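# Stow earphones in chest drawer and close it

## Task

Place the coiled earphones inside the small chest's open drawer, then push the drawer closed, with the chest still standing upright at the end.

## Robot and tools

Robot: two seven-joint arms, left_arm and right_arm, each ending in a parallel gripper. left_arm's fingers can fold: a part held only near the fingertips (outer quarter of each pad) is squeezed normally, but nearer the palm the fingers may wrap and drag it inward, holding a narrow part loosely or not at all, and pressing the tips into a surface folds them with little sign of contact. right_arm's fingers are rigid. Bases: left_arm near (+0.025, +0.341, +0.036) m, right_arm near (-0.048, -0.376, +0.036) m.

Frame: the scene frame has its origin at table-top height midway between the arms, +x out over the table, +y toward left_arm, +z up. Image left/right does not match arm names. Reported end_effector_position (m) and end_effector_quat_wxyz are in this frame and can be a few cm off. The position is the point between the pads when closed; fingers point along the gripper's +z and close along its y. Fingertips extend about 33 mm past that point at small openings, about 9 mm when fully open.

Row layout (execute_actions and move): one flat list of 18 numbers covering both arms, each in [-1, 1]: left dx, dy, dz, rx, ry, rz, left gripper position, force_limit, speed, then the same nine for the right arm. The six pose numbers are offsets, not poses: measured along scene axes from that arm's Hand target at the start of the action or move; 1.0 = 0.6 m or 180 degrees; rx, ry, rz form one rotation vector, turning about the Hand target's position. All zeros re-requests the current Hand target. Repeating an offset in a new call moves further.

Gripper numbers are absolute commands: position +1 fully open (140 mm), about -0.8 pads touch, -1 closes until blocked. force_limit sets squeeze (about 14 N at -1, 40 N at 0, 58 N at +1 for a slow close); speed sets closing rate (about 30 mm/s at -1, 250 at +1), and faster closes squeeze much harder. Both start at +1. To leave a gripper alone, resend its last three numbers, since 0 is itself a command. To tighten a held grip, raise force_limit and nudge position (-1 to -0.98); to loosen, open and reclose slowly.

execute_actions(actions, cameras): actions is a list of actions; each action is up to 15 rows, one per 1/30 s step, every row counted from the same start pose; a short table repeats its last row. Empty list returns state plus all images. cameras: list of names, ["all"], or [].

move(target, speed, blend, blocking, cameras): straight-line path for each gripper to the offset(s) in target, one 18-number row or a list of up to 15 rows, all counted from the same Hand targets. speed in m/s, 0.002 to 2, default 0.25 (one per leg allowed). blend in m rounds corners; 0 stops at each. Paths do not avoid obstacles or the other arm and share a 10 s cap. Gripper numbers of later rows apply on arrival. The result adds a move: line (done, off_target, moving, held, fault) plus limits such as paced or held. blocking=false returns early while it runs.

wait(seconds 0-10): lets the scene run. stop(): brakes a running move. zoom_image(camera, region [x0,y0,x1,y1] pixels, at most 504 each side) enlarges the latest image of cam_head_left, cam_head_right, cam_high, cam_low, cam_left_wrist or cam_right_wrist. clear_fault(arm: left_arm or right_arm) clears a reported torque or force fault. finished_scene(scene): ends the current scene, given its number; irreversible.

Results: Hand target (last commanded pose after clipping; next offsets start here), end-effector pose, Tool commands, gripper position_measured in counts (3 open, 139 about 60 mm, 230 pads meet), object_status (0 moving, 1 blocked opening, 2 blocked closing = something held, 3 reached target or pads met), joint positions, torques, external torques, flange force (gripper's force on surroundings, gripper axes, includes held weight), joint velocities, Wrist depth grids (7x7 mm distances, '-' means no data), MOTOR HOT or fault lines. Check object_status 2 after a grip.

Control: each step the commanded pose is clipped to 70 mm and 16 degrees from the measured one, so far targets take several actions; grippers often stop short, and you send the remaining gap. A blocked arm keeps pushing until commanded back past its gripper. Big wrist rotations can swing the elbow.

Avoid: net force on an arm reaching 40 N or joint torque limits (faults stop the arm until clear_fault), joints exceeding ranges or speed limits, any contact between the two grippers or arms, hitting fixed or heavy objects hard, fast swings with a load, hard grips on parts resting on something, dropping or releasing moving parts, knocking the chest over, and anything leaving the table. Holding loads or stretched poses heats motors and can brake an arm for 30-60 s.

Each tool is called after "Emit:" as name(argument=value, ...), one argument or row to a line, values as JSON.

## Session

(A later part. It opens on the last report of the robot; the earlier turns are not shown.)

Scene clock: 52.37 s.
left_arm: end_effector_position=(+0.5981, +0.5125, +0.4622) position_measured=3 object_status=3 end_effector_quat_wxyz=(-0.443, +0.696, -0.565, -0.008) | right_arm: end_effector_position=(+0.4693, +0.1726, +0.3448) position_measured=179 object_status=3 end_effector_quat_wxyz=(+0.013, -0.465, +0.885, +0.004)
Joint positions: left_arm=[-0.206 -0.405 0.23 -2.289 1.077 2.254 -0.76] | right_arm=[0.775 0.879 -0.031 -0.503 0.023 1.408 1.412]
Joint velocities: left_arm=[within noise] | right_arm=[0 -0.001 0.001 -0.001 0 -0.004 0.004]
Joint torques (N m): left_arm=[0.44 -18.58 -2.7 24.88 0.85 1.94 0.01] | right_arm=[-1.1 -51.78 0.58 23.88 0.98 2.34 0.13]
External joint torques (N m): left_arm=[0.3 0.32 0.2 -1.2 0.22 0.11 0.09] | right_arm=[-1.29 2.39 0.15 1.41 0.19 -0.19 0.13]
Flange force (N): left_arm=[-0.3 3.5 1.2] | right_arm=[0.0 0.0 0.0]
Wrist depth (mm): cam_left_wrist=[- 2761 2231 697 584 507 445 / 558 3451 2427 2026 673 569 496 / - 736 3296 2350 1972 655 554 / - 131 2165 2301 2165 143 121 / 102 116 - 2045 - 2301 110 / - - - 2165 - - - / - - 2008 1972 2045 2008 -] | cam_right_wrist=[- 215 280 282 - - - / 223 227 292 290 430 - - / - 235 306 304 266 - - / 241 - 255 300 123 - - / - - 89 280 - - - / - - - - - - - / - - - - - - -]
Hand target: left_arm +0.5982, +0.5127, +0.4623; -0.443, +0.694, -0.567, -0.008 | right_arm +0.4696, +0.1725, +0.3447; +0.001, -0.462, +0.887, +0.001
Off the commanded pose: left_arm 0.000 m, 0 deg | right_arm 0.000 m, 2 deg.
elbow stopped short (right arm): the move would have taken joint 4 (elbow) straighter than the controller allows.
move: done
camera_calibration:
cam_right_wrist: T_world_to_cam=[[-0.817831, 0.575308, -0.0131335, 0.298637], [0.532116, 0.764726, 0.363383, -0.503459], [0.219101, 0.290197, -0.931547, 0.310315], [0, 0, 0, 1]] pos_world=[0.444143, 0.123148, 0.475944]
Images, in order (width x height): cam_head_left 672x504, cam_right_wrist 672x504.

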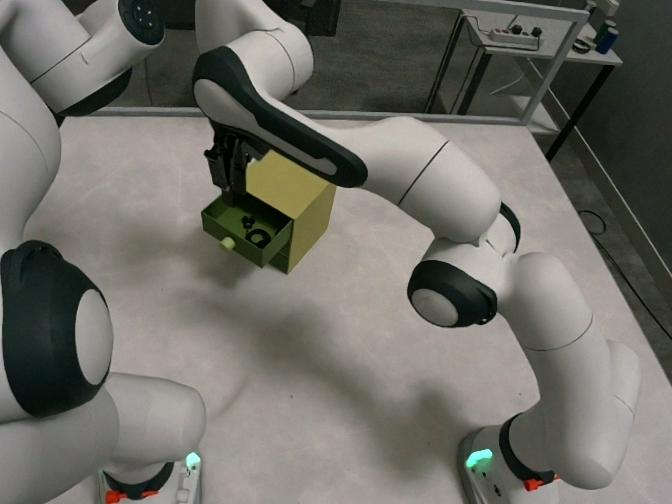

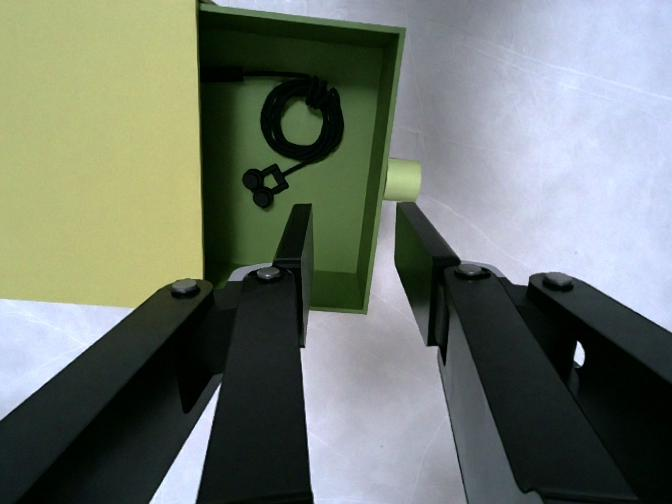

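Emit:
move(
  target=[
    [0,0,0,0,0,0,1,1,1,-0.135,0.121,-0.03,-0.1212,-0.0166,0.47,-1,-0.9,0],
    [0,0,0,0,0,0,1,1,1,-0.135,0.121,-0.242,-0.1212,-0.0166,0.47,-1,-0.9,0],
  ],
  speed=[0.4,0.15],
  cameras=["all"],
)

Emit:
zoom_image(
  camera="cam_head_left",
  region=[170, 120, 350, 300],
)

Scene clock: 57.60 s.
left_arm: end_effector_position=(+0.5981, +0.5125, +0.4622) position_measured=3 object_status=3 end_effector_quat_wxyz=(-0.443, +0.696, -0.565, -0.008) | right_arm: end_effector_position=(+0.4548, +0.1852, +0.3416) position_measured=233 object_status=3 end_effector_quat_wxyz=(+0.016, -0.531, +0.847, -0.018)
Joint positions: left_arm=[-0.206 -0.405 0.23 -2.289 1.077 2.254 -0.76] | right_arm=[0.815 0.883 -0.02 -0.503 -0.028 1.407 1.299]
Joint velocities: left_arm=[within noise] | right_arm=[0.001 0 -0.001 0 0 -0.001 0.005]
Joint torques (N m): left_arm=[0.45 -18.58 -2.74 24.85 0.85 1.95 0] | right_arm=[-0.7 -52.27 0.64 23.56 0.72 2.54 0.18]
External joint torques (N m): left_arm=[0.39 0.16 0.27 -1.15 0.21 0.11 0.08] | right_arm=[-1.15 1.67 0.11 1.2 0.04 0.04 0.19]
Flange force (N): left_arm=[-0.6 3.7 1.1] | right_arm=[0.0 0.0 0.0]
Wrist depth (mm): cam_left_wrist=[3296 2796 2277 697 583 504 445 / 551 2598 2539 2008 677 574 493 / - 724 2401 2301 1937 648 549 / - 131 2144 2231 2124 143 127 / 102 114 - 2008 - 2277 110 / - 1796 - 2165 - - - / - 2187 1990 1990 2008 - -] | cam_right_wrist=[219 - 277 278 399 - - / - 231 292 290 - - - / - 238 308 302 - - 442 / - - 317 118 464 - - / 511 - 92 - 90 90 - / - - - - - - - / - - - - - - -]
Hand target: left_arm +0.5982, +0.5127, +0.4623; -0.443, +0.694, -0.567, -0.008 | right_arm +0.4550, +0.1850, +0.3422; +0.016, -0.528, +0.849, -0.017 (not the last commanded pose)
Off the commanded pose: left_arm 0.000 m, 0 deg | right_arm 0.168 m, 78 deg.
elbow stopped short (right arm): the move would have taken joint 4 (elbow) straighter than the controller allows.
move: held (right_arm; a check stopped the path); path passed 0 of 2 targets; limits=held
pose unreachable (right arm): on one or more control steps of this call, first in action 0 (counted from 0), this arm could not follow its commanded pose, so it was not sent that pose on those steps. It may still have moved: this result reports where it is.
cause: moving toward the commanded pose would bring a part of the arm too close to another arm (a part of this arm just beyond joint 6 (wrist pitch) and a part of the left arm just beyond its joint 6 (wrist pitch), 14 mm apart when this arm was first held).
camera_calibration:
cam_left_wrist: T_world_to_cam=[[-0.784052, 0.0295851, -0.61999, 0.749972], [-0.517988, 0.519151, 0.679832, -0.266248], [0.341981, 0.85417, -0.391717, -0.314015], [0, 0, 0, 1]] pos_world=[0.557492, 0.384257, 0.522974]
cam_right_wrist: T_world_to_cam=[[-0.893942, 0.444778, -0.0551385, 0.352758], [0.400567, 0.848082, 0.346848, -0.45417], [0.201033, 0.287975, -0.936299, 0.317256], [0, 0, 0, 1]] pos_world=[0.433492, 0.136912, 0.474025]

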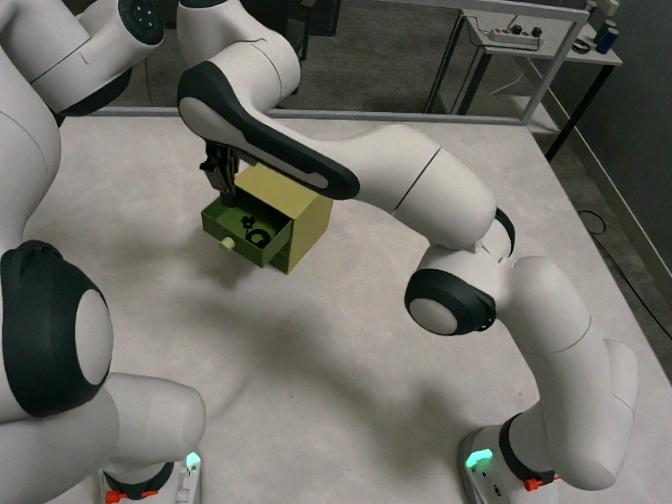

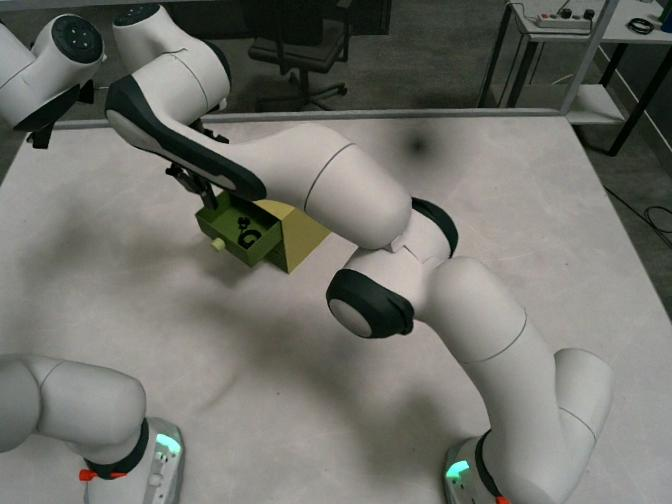

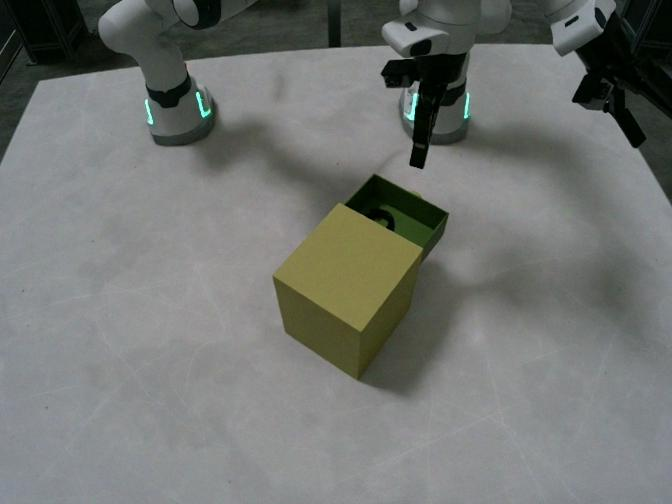

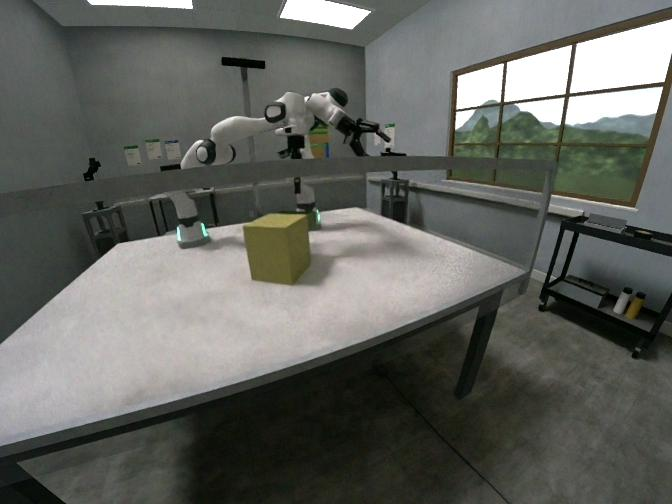

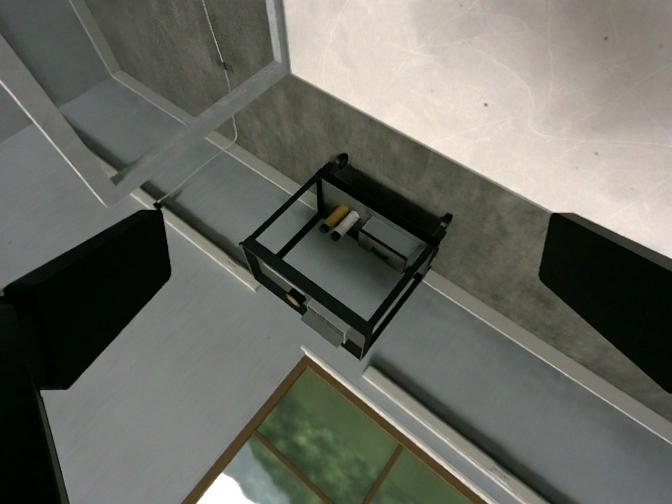

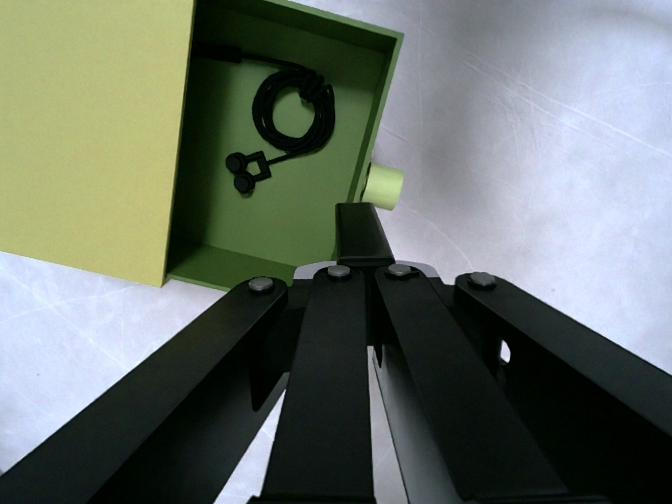

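Scaled by 2.800 from the camera's 672x504 image, which has a finer 960x720 frame.

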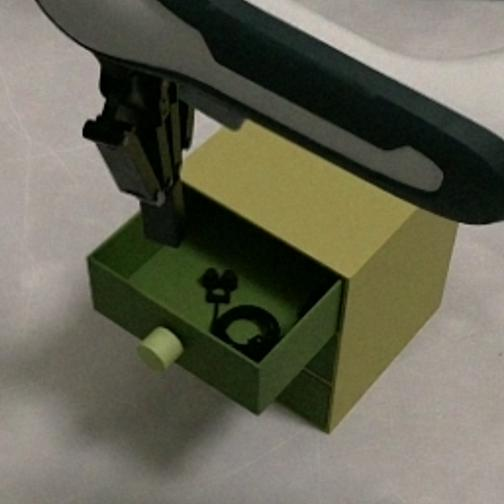

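Emit:
move(
  target=[-0.25,0.4,0.05,0,0,0,1,1,1,0,0,0,0,0,0,-1,-0.9,0],
)

Emit:
move(
  target=[
    [0,0,0,0,0,0,1,1,1,-0.11,0.1,-0.03,-0.1235,-0.0107,0.419,-1,-0.9,0],
    [0,0,0,0,0,0,1,1,1,-0.11,0.1,-0.24,-0.1235,-0.0107,0.419,-1,-0.9,0],
  ],
  speed=[0.4,0.15],
  cameras=["all"],
)

Emit:
zoom_image(
  camera="cam_head_left",
  region=[170, 120, 350, 300],
)

Scene clock: 63.27 s.
left_arm: end_effector_position=(+0.4490, +0.7515, +0.4919) position_measured=3 object_status=3 end_effector_quat_wxyz=(-0.443, +0.695, -0.566, -0.007) | right_arm: end_effector_position=(+0.4548, +0.1852, +0.3416) position_measured=233 object_status=3 end_effector_quat_wxyz=(+0.016, -0.530, +0.847, -0.018)
Joint positions: left_arm=[-0.125 -0.783 0.701 -2.408 1.216 2.42 -0.287] | right_arm=[0.815 0.883 -0.02 -0.503 -0.028 1.407 1.3]
Joint velocities: left_arm=[0 0.001 0 0 0.001 0 0.006] | right_arm=[within noise]
Joint torques (N m): left_arm=[0.39 -1.45 -13.36 23.11 0.55 2.44 0] | right_arm=[-0.76 -52.32 0.64 23.55 0.69 2.52 0.13]
External joint torques (N m): left_arm=[0.19 0.3 0.05 -0.34 0.2 -0.26 0.08] | right_arm=[-1.15 1.78 0.13 1.11 0.01 0.02 0.14]
Flange force (N): left_arm=[0.5 0.7 0.0] | right_arm=[0.0 0.0 0.0]
Wrist depth (mm): cam_left_wrist=[- 2945 2187 1767 1492 1284 471 / - 2661 2727 2064 1712 1425 1255 / - 2144 2598 2084 1937 1648 1389 / - 131 2124 1753 2231 143 128 / 102 124 2165 2084 - - 110 / - - 1904 1937 1825 - - / - 1686 1796 1781 1767 2008 -] | cam_right_wrist=[- - 276 277 404 - - / - 230 295 292 - 420 - / - 234 309 305 462 447 473 / - - 319 117 114 - - / - - 92 - 90 90 - / - - - - - - - / - - - - - - -]
Hand target: left_arm +0.4482, +0.7527, +0.4923; -0.443, +0.694, -0.567, -0.008 | right_arm +0.4550, +0.1850, +0.3422; +0.016, -0.528, +0.849, -0.017
Off the commanded pose: left_arm 0.001 m, 0 deg | right_arm 0.001 m, 0 deg.
move: done

Scene clock: 67.97 s.
left_arm: end_effector_position=(+0.4490, +0.7515, +0.4919) position_measured=3 object_status=3 end_effector_quat_wxyz=(-0.443, +0.694, -0.567, -0.007) | right_arm: end_effector_position=(+0.3877, +0.2448, +0.1966) position_measured=233 object_status=3 end_effector_quat_wxyz=(+0.061, +0.928, -0.329, +0.163)
Joint positions: left_arm=[-0.125 -0.783 0.701 -2.408 1.216 2.42 -0.284] | right_arm=[0.997 0.875 0.09 -0.92 -0.411 1.696 0.289]
Joint velocities: left_arm=[within noise] | right_arm=[0.001 -0.001 -0.001 0.001 0 0.002 0.006]
Joint torques (N m): left_arm=[0.61 -1.07 -13.53 23.14 0.55 2.58 0] | right_arm=[-0.67 -54.59 1.37 24.94 -0.07 2.34 0.16]
External joint torques (N m): left_arm=[0.58 0.47 -0.06 -0.1 0.2 -0.13 0.07] | right_arm=[-0.86 1.36 -0.36 0.54 -0.04 0.21 0.15]
Flange force (N): left_arm=[0.5 0.4 0.4] | right_arm=[0.0 0.0 0.0]
Wrist depth (mm): cam_left_wrist=[- 2832 2209 1739 1502 1284 468 / - - 2693 2045 1712 1434 1262 / - 3201 2350 2026 1904 1661 1407 / - 132 2084 1624 2277 143 127 / 102 116 2568 2103 - - 110 / - - 1904 1955 1921 - - / - - 1796 1796 1739 1686 -] | cam_right_wrist=[- 156 154 137 161 161 336 / 320 - 328 325 - - 335 / 325 319 322 318 329 - 337 / 320 324 - 113 329 - 334 / 322 - 92 - 90 90 333 / - - - - - - - / - - - - - - -]
Hand target: left_arm +0.4482, +0.7527, +0.4923; -0.443, +0.694, -0.567, -0.008 | right_arm +0.3890, +0.2450, +0.1982; +0.058, +0.927, -0.333, +0.163
Off the commanded pose: left_arm 0.001 m, 0 deg | right_arm 0.002 m, 1 deg.
elbow stopped short (right arm): the move would have taken joint 4 (elbow) straighter than the controller allows.
move: done
camera_calibration:
cam_left_wrist: T_world_to_cam=[[-0.783594, 0.0342628, -0.620328, 0.640873], [-0.515905, 0.520434, 0.680434, -0.489965], [0.346153, 0.853214, -0.390133, -0.457474], [0, 0, 0, 1]] pos_world=[0.407765, 0.623359, 0.552464]
cam_right_wrist: T_world_to_cam=[[-0.635564, -0.772031, -0.00515947, 0.446073], [-0.772025, 0.635583, -0.00337029, 0.147978], [0.00588123, 0.00184121, -0.999981, 0.335952], [0, 0, 0, 1]] pos_world=[0.395775, 0.249712, 0.338746]

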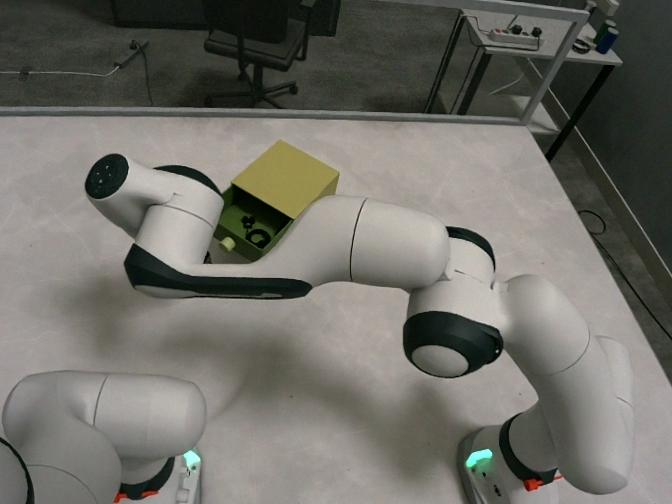

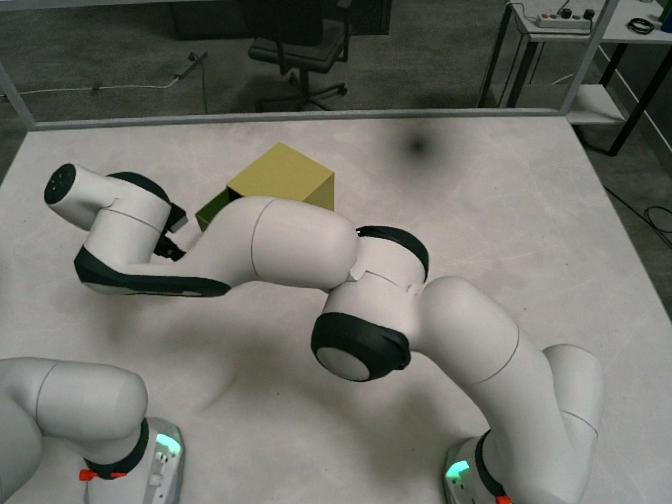

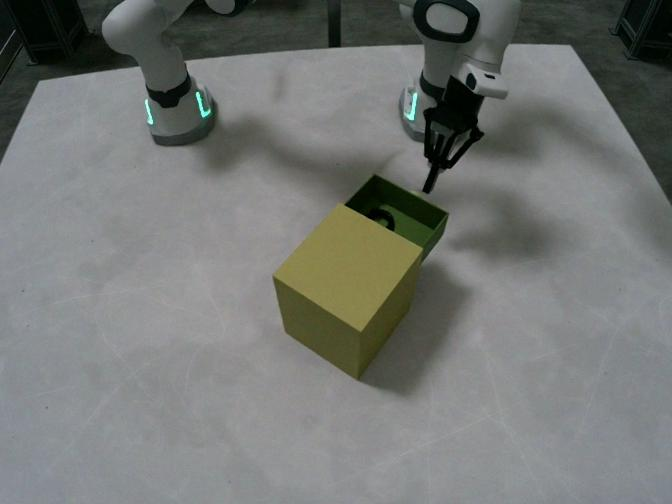

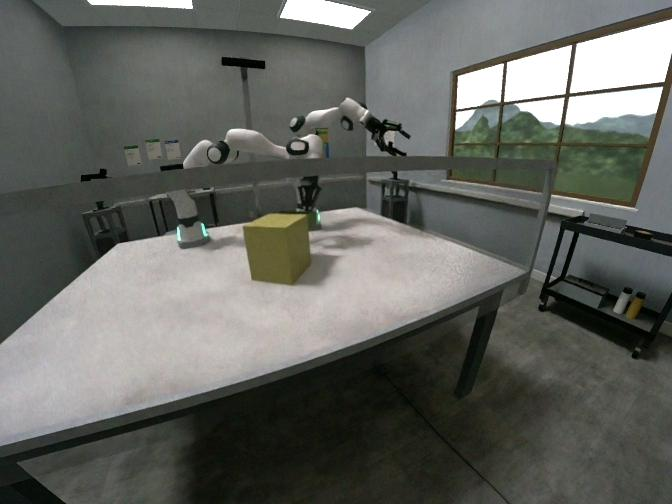

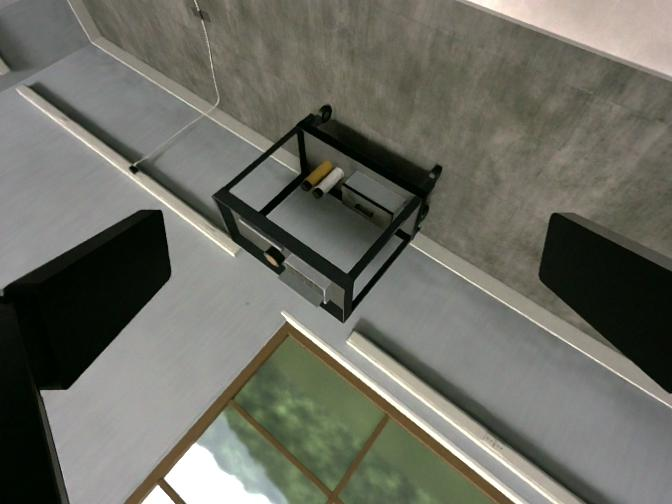

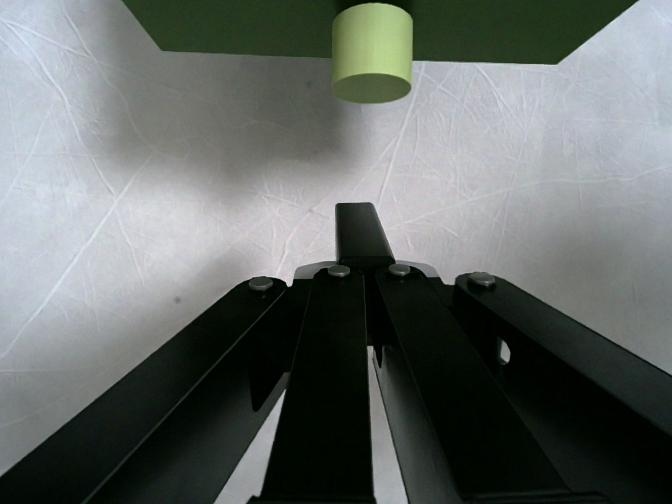

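Scaled by 2.800 from the camera's 672x504 image, which has a finer 960x720 frame.

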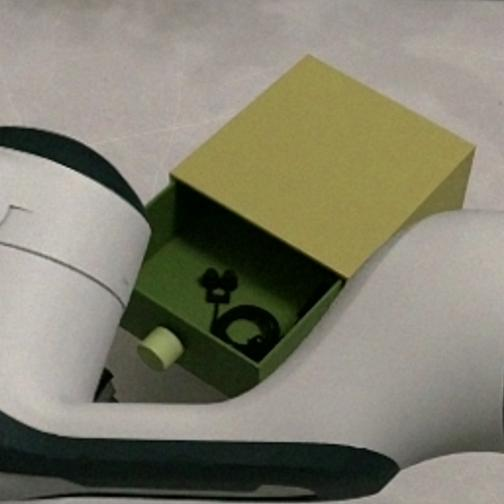

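Emit:
move(
  target=[
    [0,0,0,0,0,0,1,1,1,0.042,-0.042,-0.013,0,0,0,-1,-0.9,0],
    [0,0,0,0,0,0,1,1,1,0.203,-0.175,-0.013,0,0,0,-1,-0.9,0],
  ],
  speed=[0.08,0.05],
  blend=[0.01,0],
  cameras=["all"],
)

Emit:
zoom_image(
  camera="cam_high",
  region=[270, 120, 470, 320],
)

Scene clock: 73.57 s.
left_arm: end_effector_position=(+0.4490, +0.7515, +0.4919) position_measured=3 object_status=3 end_effector_quat_wxyz=(-0.443, +0.694, -0.567, -0.007) | right_arm: end_effector_position=(+0.5070, +0.1418, +0.1880) position_measured=233 object_status=3 end_effector_quat_wxyz=(+0.059, +0.926, -0.335, +0.161)
Joint positions: left_arm=[-0.125 -0.783 0.701 -2.408 1.216 2.42 -0.284] | right_arm=[0.773 0.759 0.089 -1.153 -0.427 1.876 0.148]
Joint velocities: left_arm=[within noise] | right_arm=[-0.001 0 0.001 0.002 0 0 -0.006]
Joint torques (N m): left_arm=[0.61 -1.1 -13.54 23.1 0.56 2.58 -0.02] | right_arm=[-2.42 -52.76 1.25 25.39 -0.76 2.69 -0.31]
External joint torques (N m): left_arm=[0.56 0.49 -0.07 -0.14 0.22 -0.12 0.06] | right_arm=[-2.48 1.19 -0.58 0.85 -0.85 0.41 -0.32]
Flange force (N): left_arm=[0.7 0.5 0.4] | right_arm=[3.1 -10.0 1.7]
Wrist depth (mm): cam_left_wrist=[- 2796 2209 1781 1482 1277 467 / 3111 2693 2598 2064 1712 1434 1241 / 2482 1972 1767 2084 1904 1661 1398 / - 132 2064 1699 2231 143 127 / 102 116 2325 2144 - - 110 / - 1841 1921 1955 2026 - - / - 1725 - 1796 1810 1921 -] | cam_right_wrist=[- - - 94 - 96 - / - 126 126 114 115 115 127 / 307 308 181 125 216 218 - / - 315 312 117 318 318 - / - 308 92 - 90 90 312 / - - - - - - - / - - - - - - -]
Hand target: left_arm +0.4482, +0.7527, +0.4923; -0.443, +0.694, -0.567, -0.008 | right_arm +0.5108, +0.1400, +0.1904; +0.058, +0.927, -0.333, +0.163
Off the commanded pose: left_arm 0.001 m, 0 deg | right_arm 0.005 m, 0 deg.
move: off_target (right_arm)
camera_calibration:
cam_left_wrist: T_world_to_cam=[[-0.783594, 0.0342628, -0.620328, 0.640873], [-0.515905, 0.520434, 0.680434, -0.489965], [0.346153, 0.853214, -0.390133, -0.457474], [0, 0, 0, 1]] pos_world=[0.407765, 0.623359, 0.552464]
cam_right_wrist: T_world_to_cam=[[-0.645218, -0.763943, -0.00915491, 0.44682], [-0.76398, 0.64524, 0.00078073, 0.299234], [0.00531068, 0.0074979, -0.999958, 0.326302], [0, 0, 0, 1]] pos_world=[0.515172, 0.145821, 0.330145]

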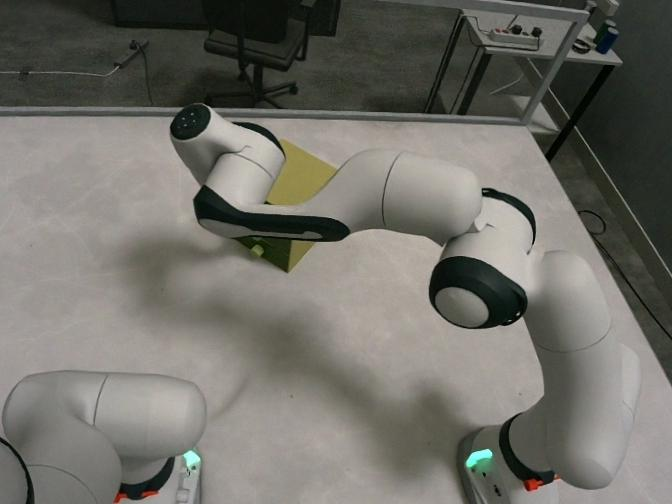

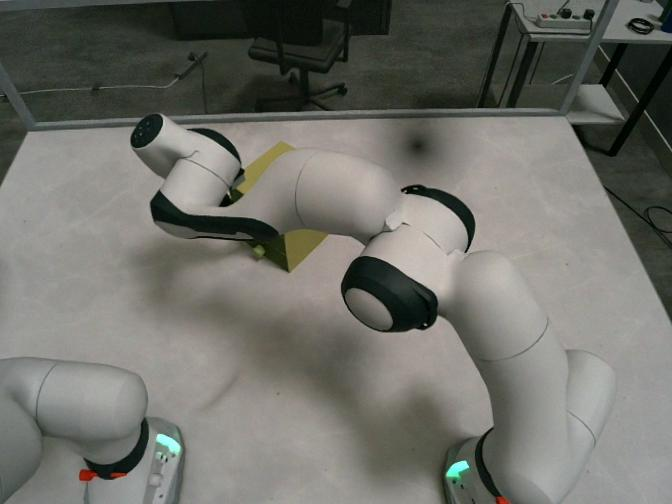

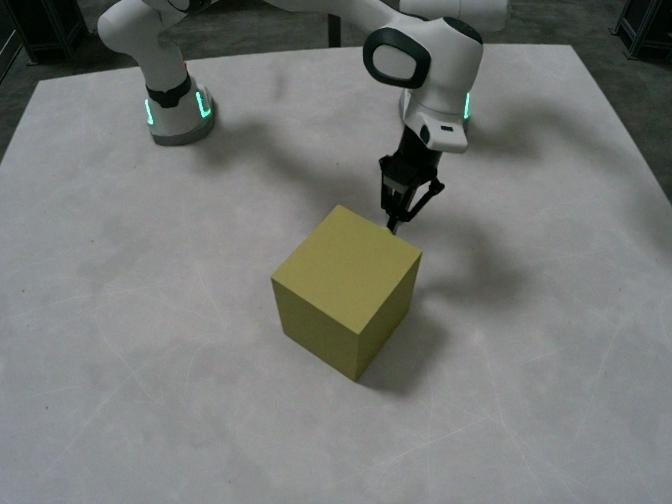

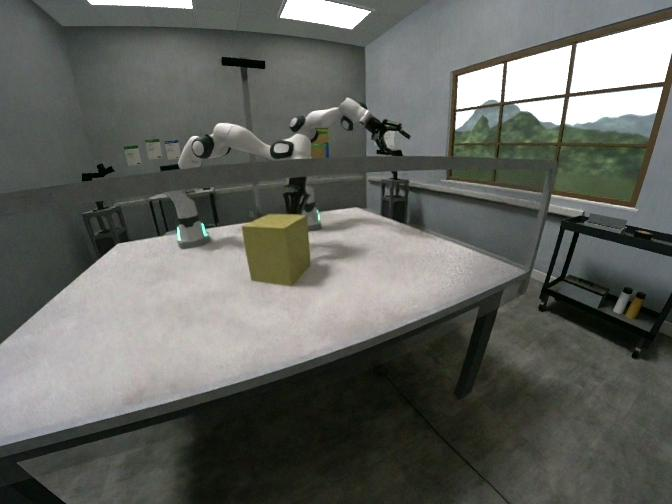

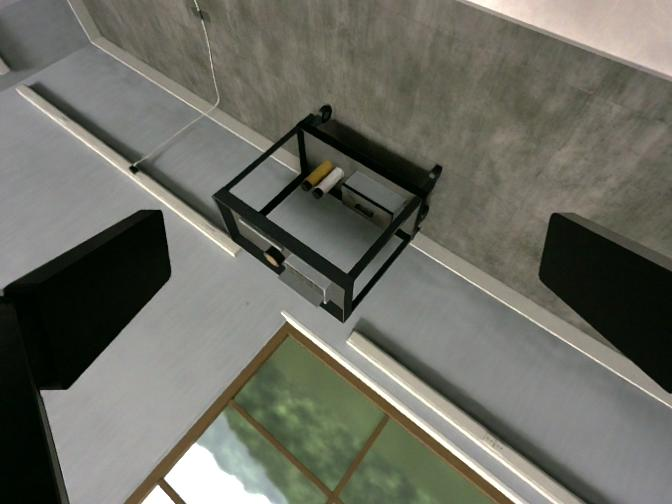

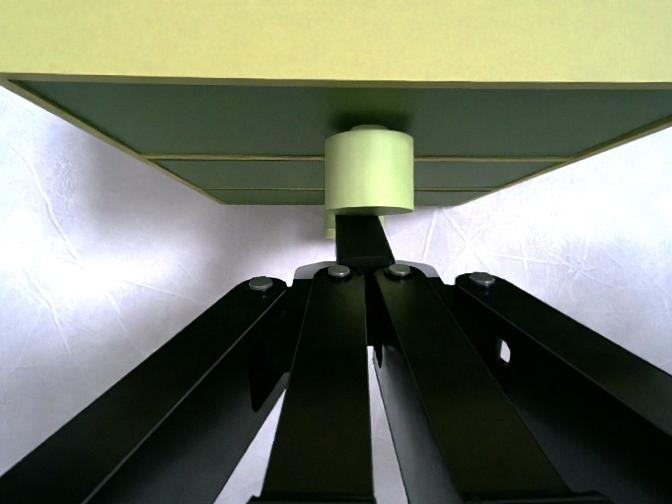

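Scaled by 2.520 from the camera's 672x504 image, which has a finer 960x720 frame.

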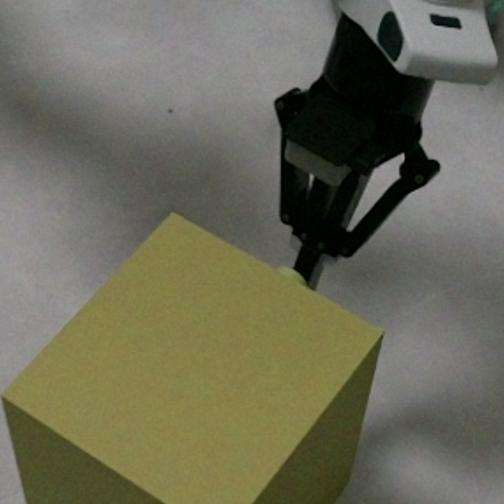

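Emit:
move(
  target=[
    [0,0,0,0,0,0,1,1,1,0.006,-0.005,0,0,0,0,-1,-0.9,0],
    [0,0,0,0,0,0,1,1,1,-0.14,0.11,0,0,0,0,-1,-0.9,0],
  ],
  speed=[0.03,0.15],
  cameras=["cam_right_wrist","cam_head_left","cam_head_right","cam_high"],
)

Emit:
zoom_image(
  camera="cam_head_left",
  region=[210, 120, 350, 290],
)

Emit:
zoom_image(
  camera="cam_head_right",
  region=[210, 120, 350, 290],
)

Scene clock: 77.13 s.
left_arm: end_effector_position=(+0.4490, +0.7515, +0.4919) position_measured=3 object_status=3 end_effector_quat_wxyz=(-0.443, +0.694, -0.567, -0.007) | right_arm: end_effector_position=(+0.4270, +0.2067, +0.1912) position_measured=233 object_status=3 end_effector_quat_wxyz=(+0.058, +0.928, -0.329, +0.164)
Joint positions: left_arm=[-0.125 -0.783 0.701 -2.408 1.216 2.42 -0.284] | right_arm=[0.919 0.781 0.085 -1.1 -0.418 1.807 0.254]
Joint velocities: left_arm=[within noise] | right_arm=[-0.001 0.001 0.001 0 -0.001 0 0.004]
Joint torques (N m): left_arm=[0.57 -1.04 -13.5 23.09 0.55 2.57 0.02] | right_arm=[-0.63 -51.44 1.45 25.81 0.37 1.89 0.16]
External joint torques (N m): left_arm=[0.59 0.41 0.05 -0.09 0.2 -0.13 0.09] | right_arm=[-0.77 3.03 -0.29 1.25 0.33 -0.3 0.15]
Flange force (N): left_arm=[0.3 0.5 0.4] | right_arm=[-2.7 -26.5 -1.8]
Wrist depth (mm): cam_left_wrist=[4247 2796 2165 1767 1502 1284 469 / - - 2727 2084 1725 1434 1262 / - 2187 1523 2084 1937 1673 1380 / - 131 2064 1544 2209 143 128 / 102 115 - 2064 - - 110 / - - - 1872 1921 1712 1872 / - 1856 1825 1796 1739 1841 -] | cam_right_wrist=[- - 267 269 268 - 330 / - - 325 - - - - / - 315 - 317 323 328 - / - 324 316 112 - 326 - / 308 - 92 - 90 90 331 / - - - - - - - / - - - - - - -]
Hand target: left_arm +0.4482, +0.7527, +0.4923; -0.443, +0.694, -0.567, -0.008 | right_arm +0.4268, +0.2060, +0.1904; +0.058, +0.927, -0.333, +0.163
Off the commanded pose: left_arm 0.001 m, 0 deg | right_arm 0.001 m, 1 deg.
move: done
camera_calibration:
cam_right_wrist: T_world_to_cam=[[-0.63431, -0.772989, -0.0117729, 0.442572], [-0.773006, 0.634386, -0.00400602, 0.203249], [0.0105652, 0.00655944, -0.999923, 0.327445], [0, 0, 0, 1]] pos_world=[0.434381, 0.211017, 0.333444]
Images, in order (width x height): cam_head_left 672x504, cam_head_right 672x504, cam_high 672x504, cam_right_wrist 672x504.

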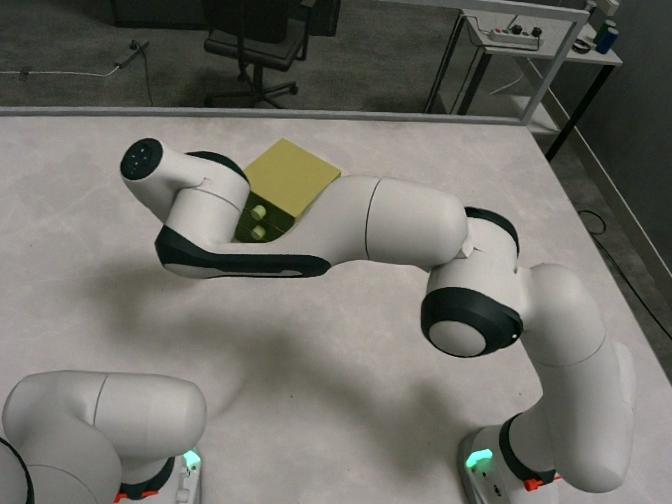

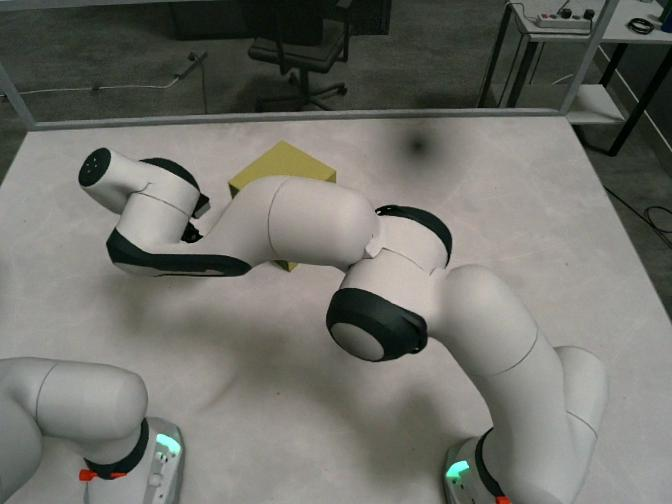

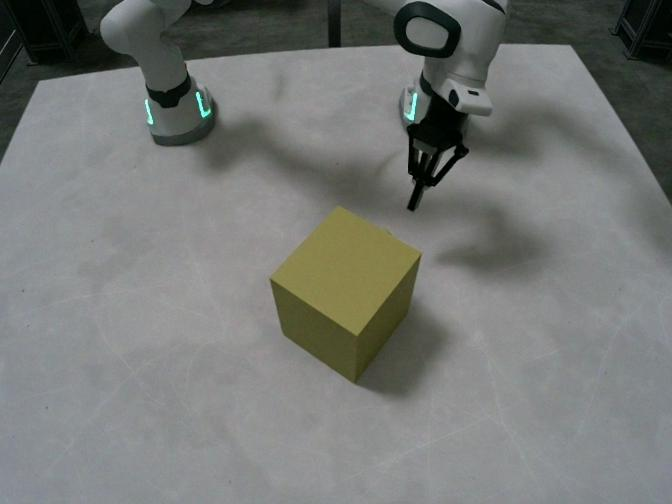

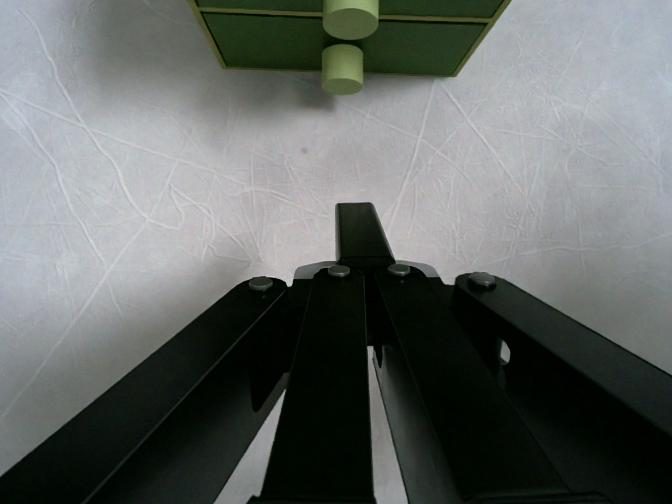

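Scaled by 2.965 from the camera's 672x504 image, which has a finer 960x720 frame.

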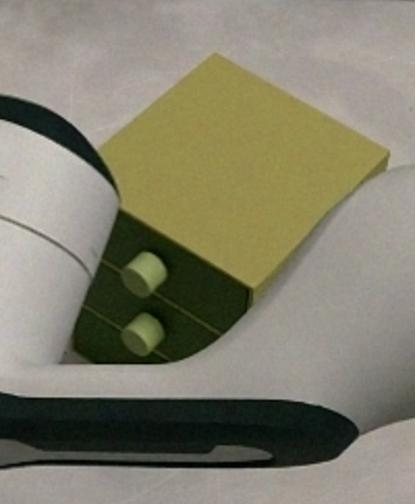

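Scaled by 2.965 from the camera's 672x504 image, which has a finer 960x720 frame.

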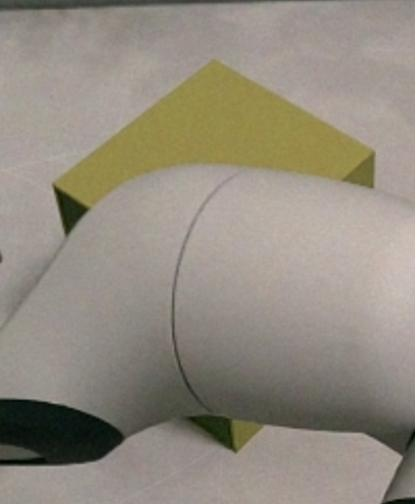

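Shut and flush.

Emit:
finished_scene(
  scene=1,
)

The scene is finished: the task was done.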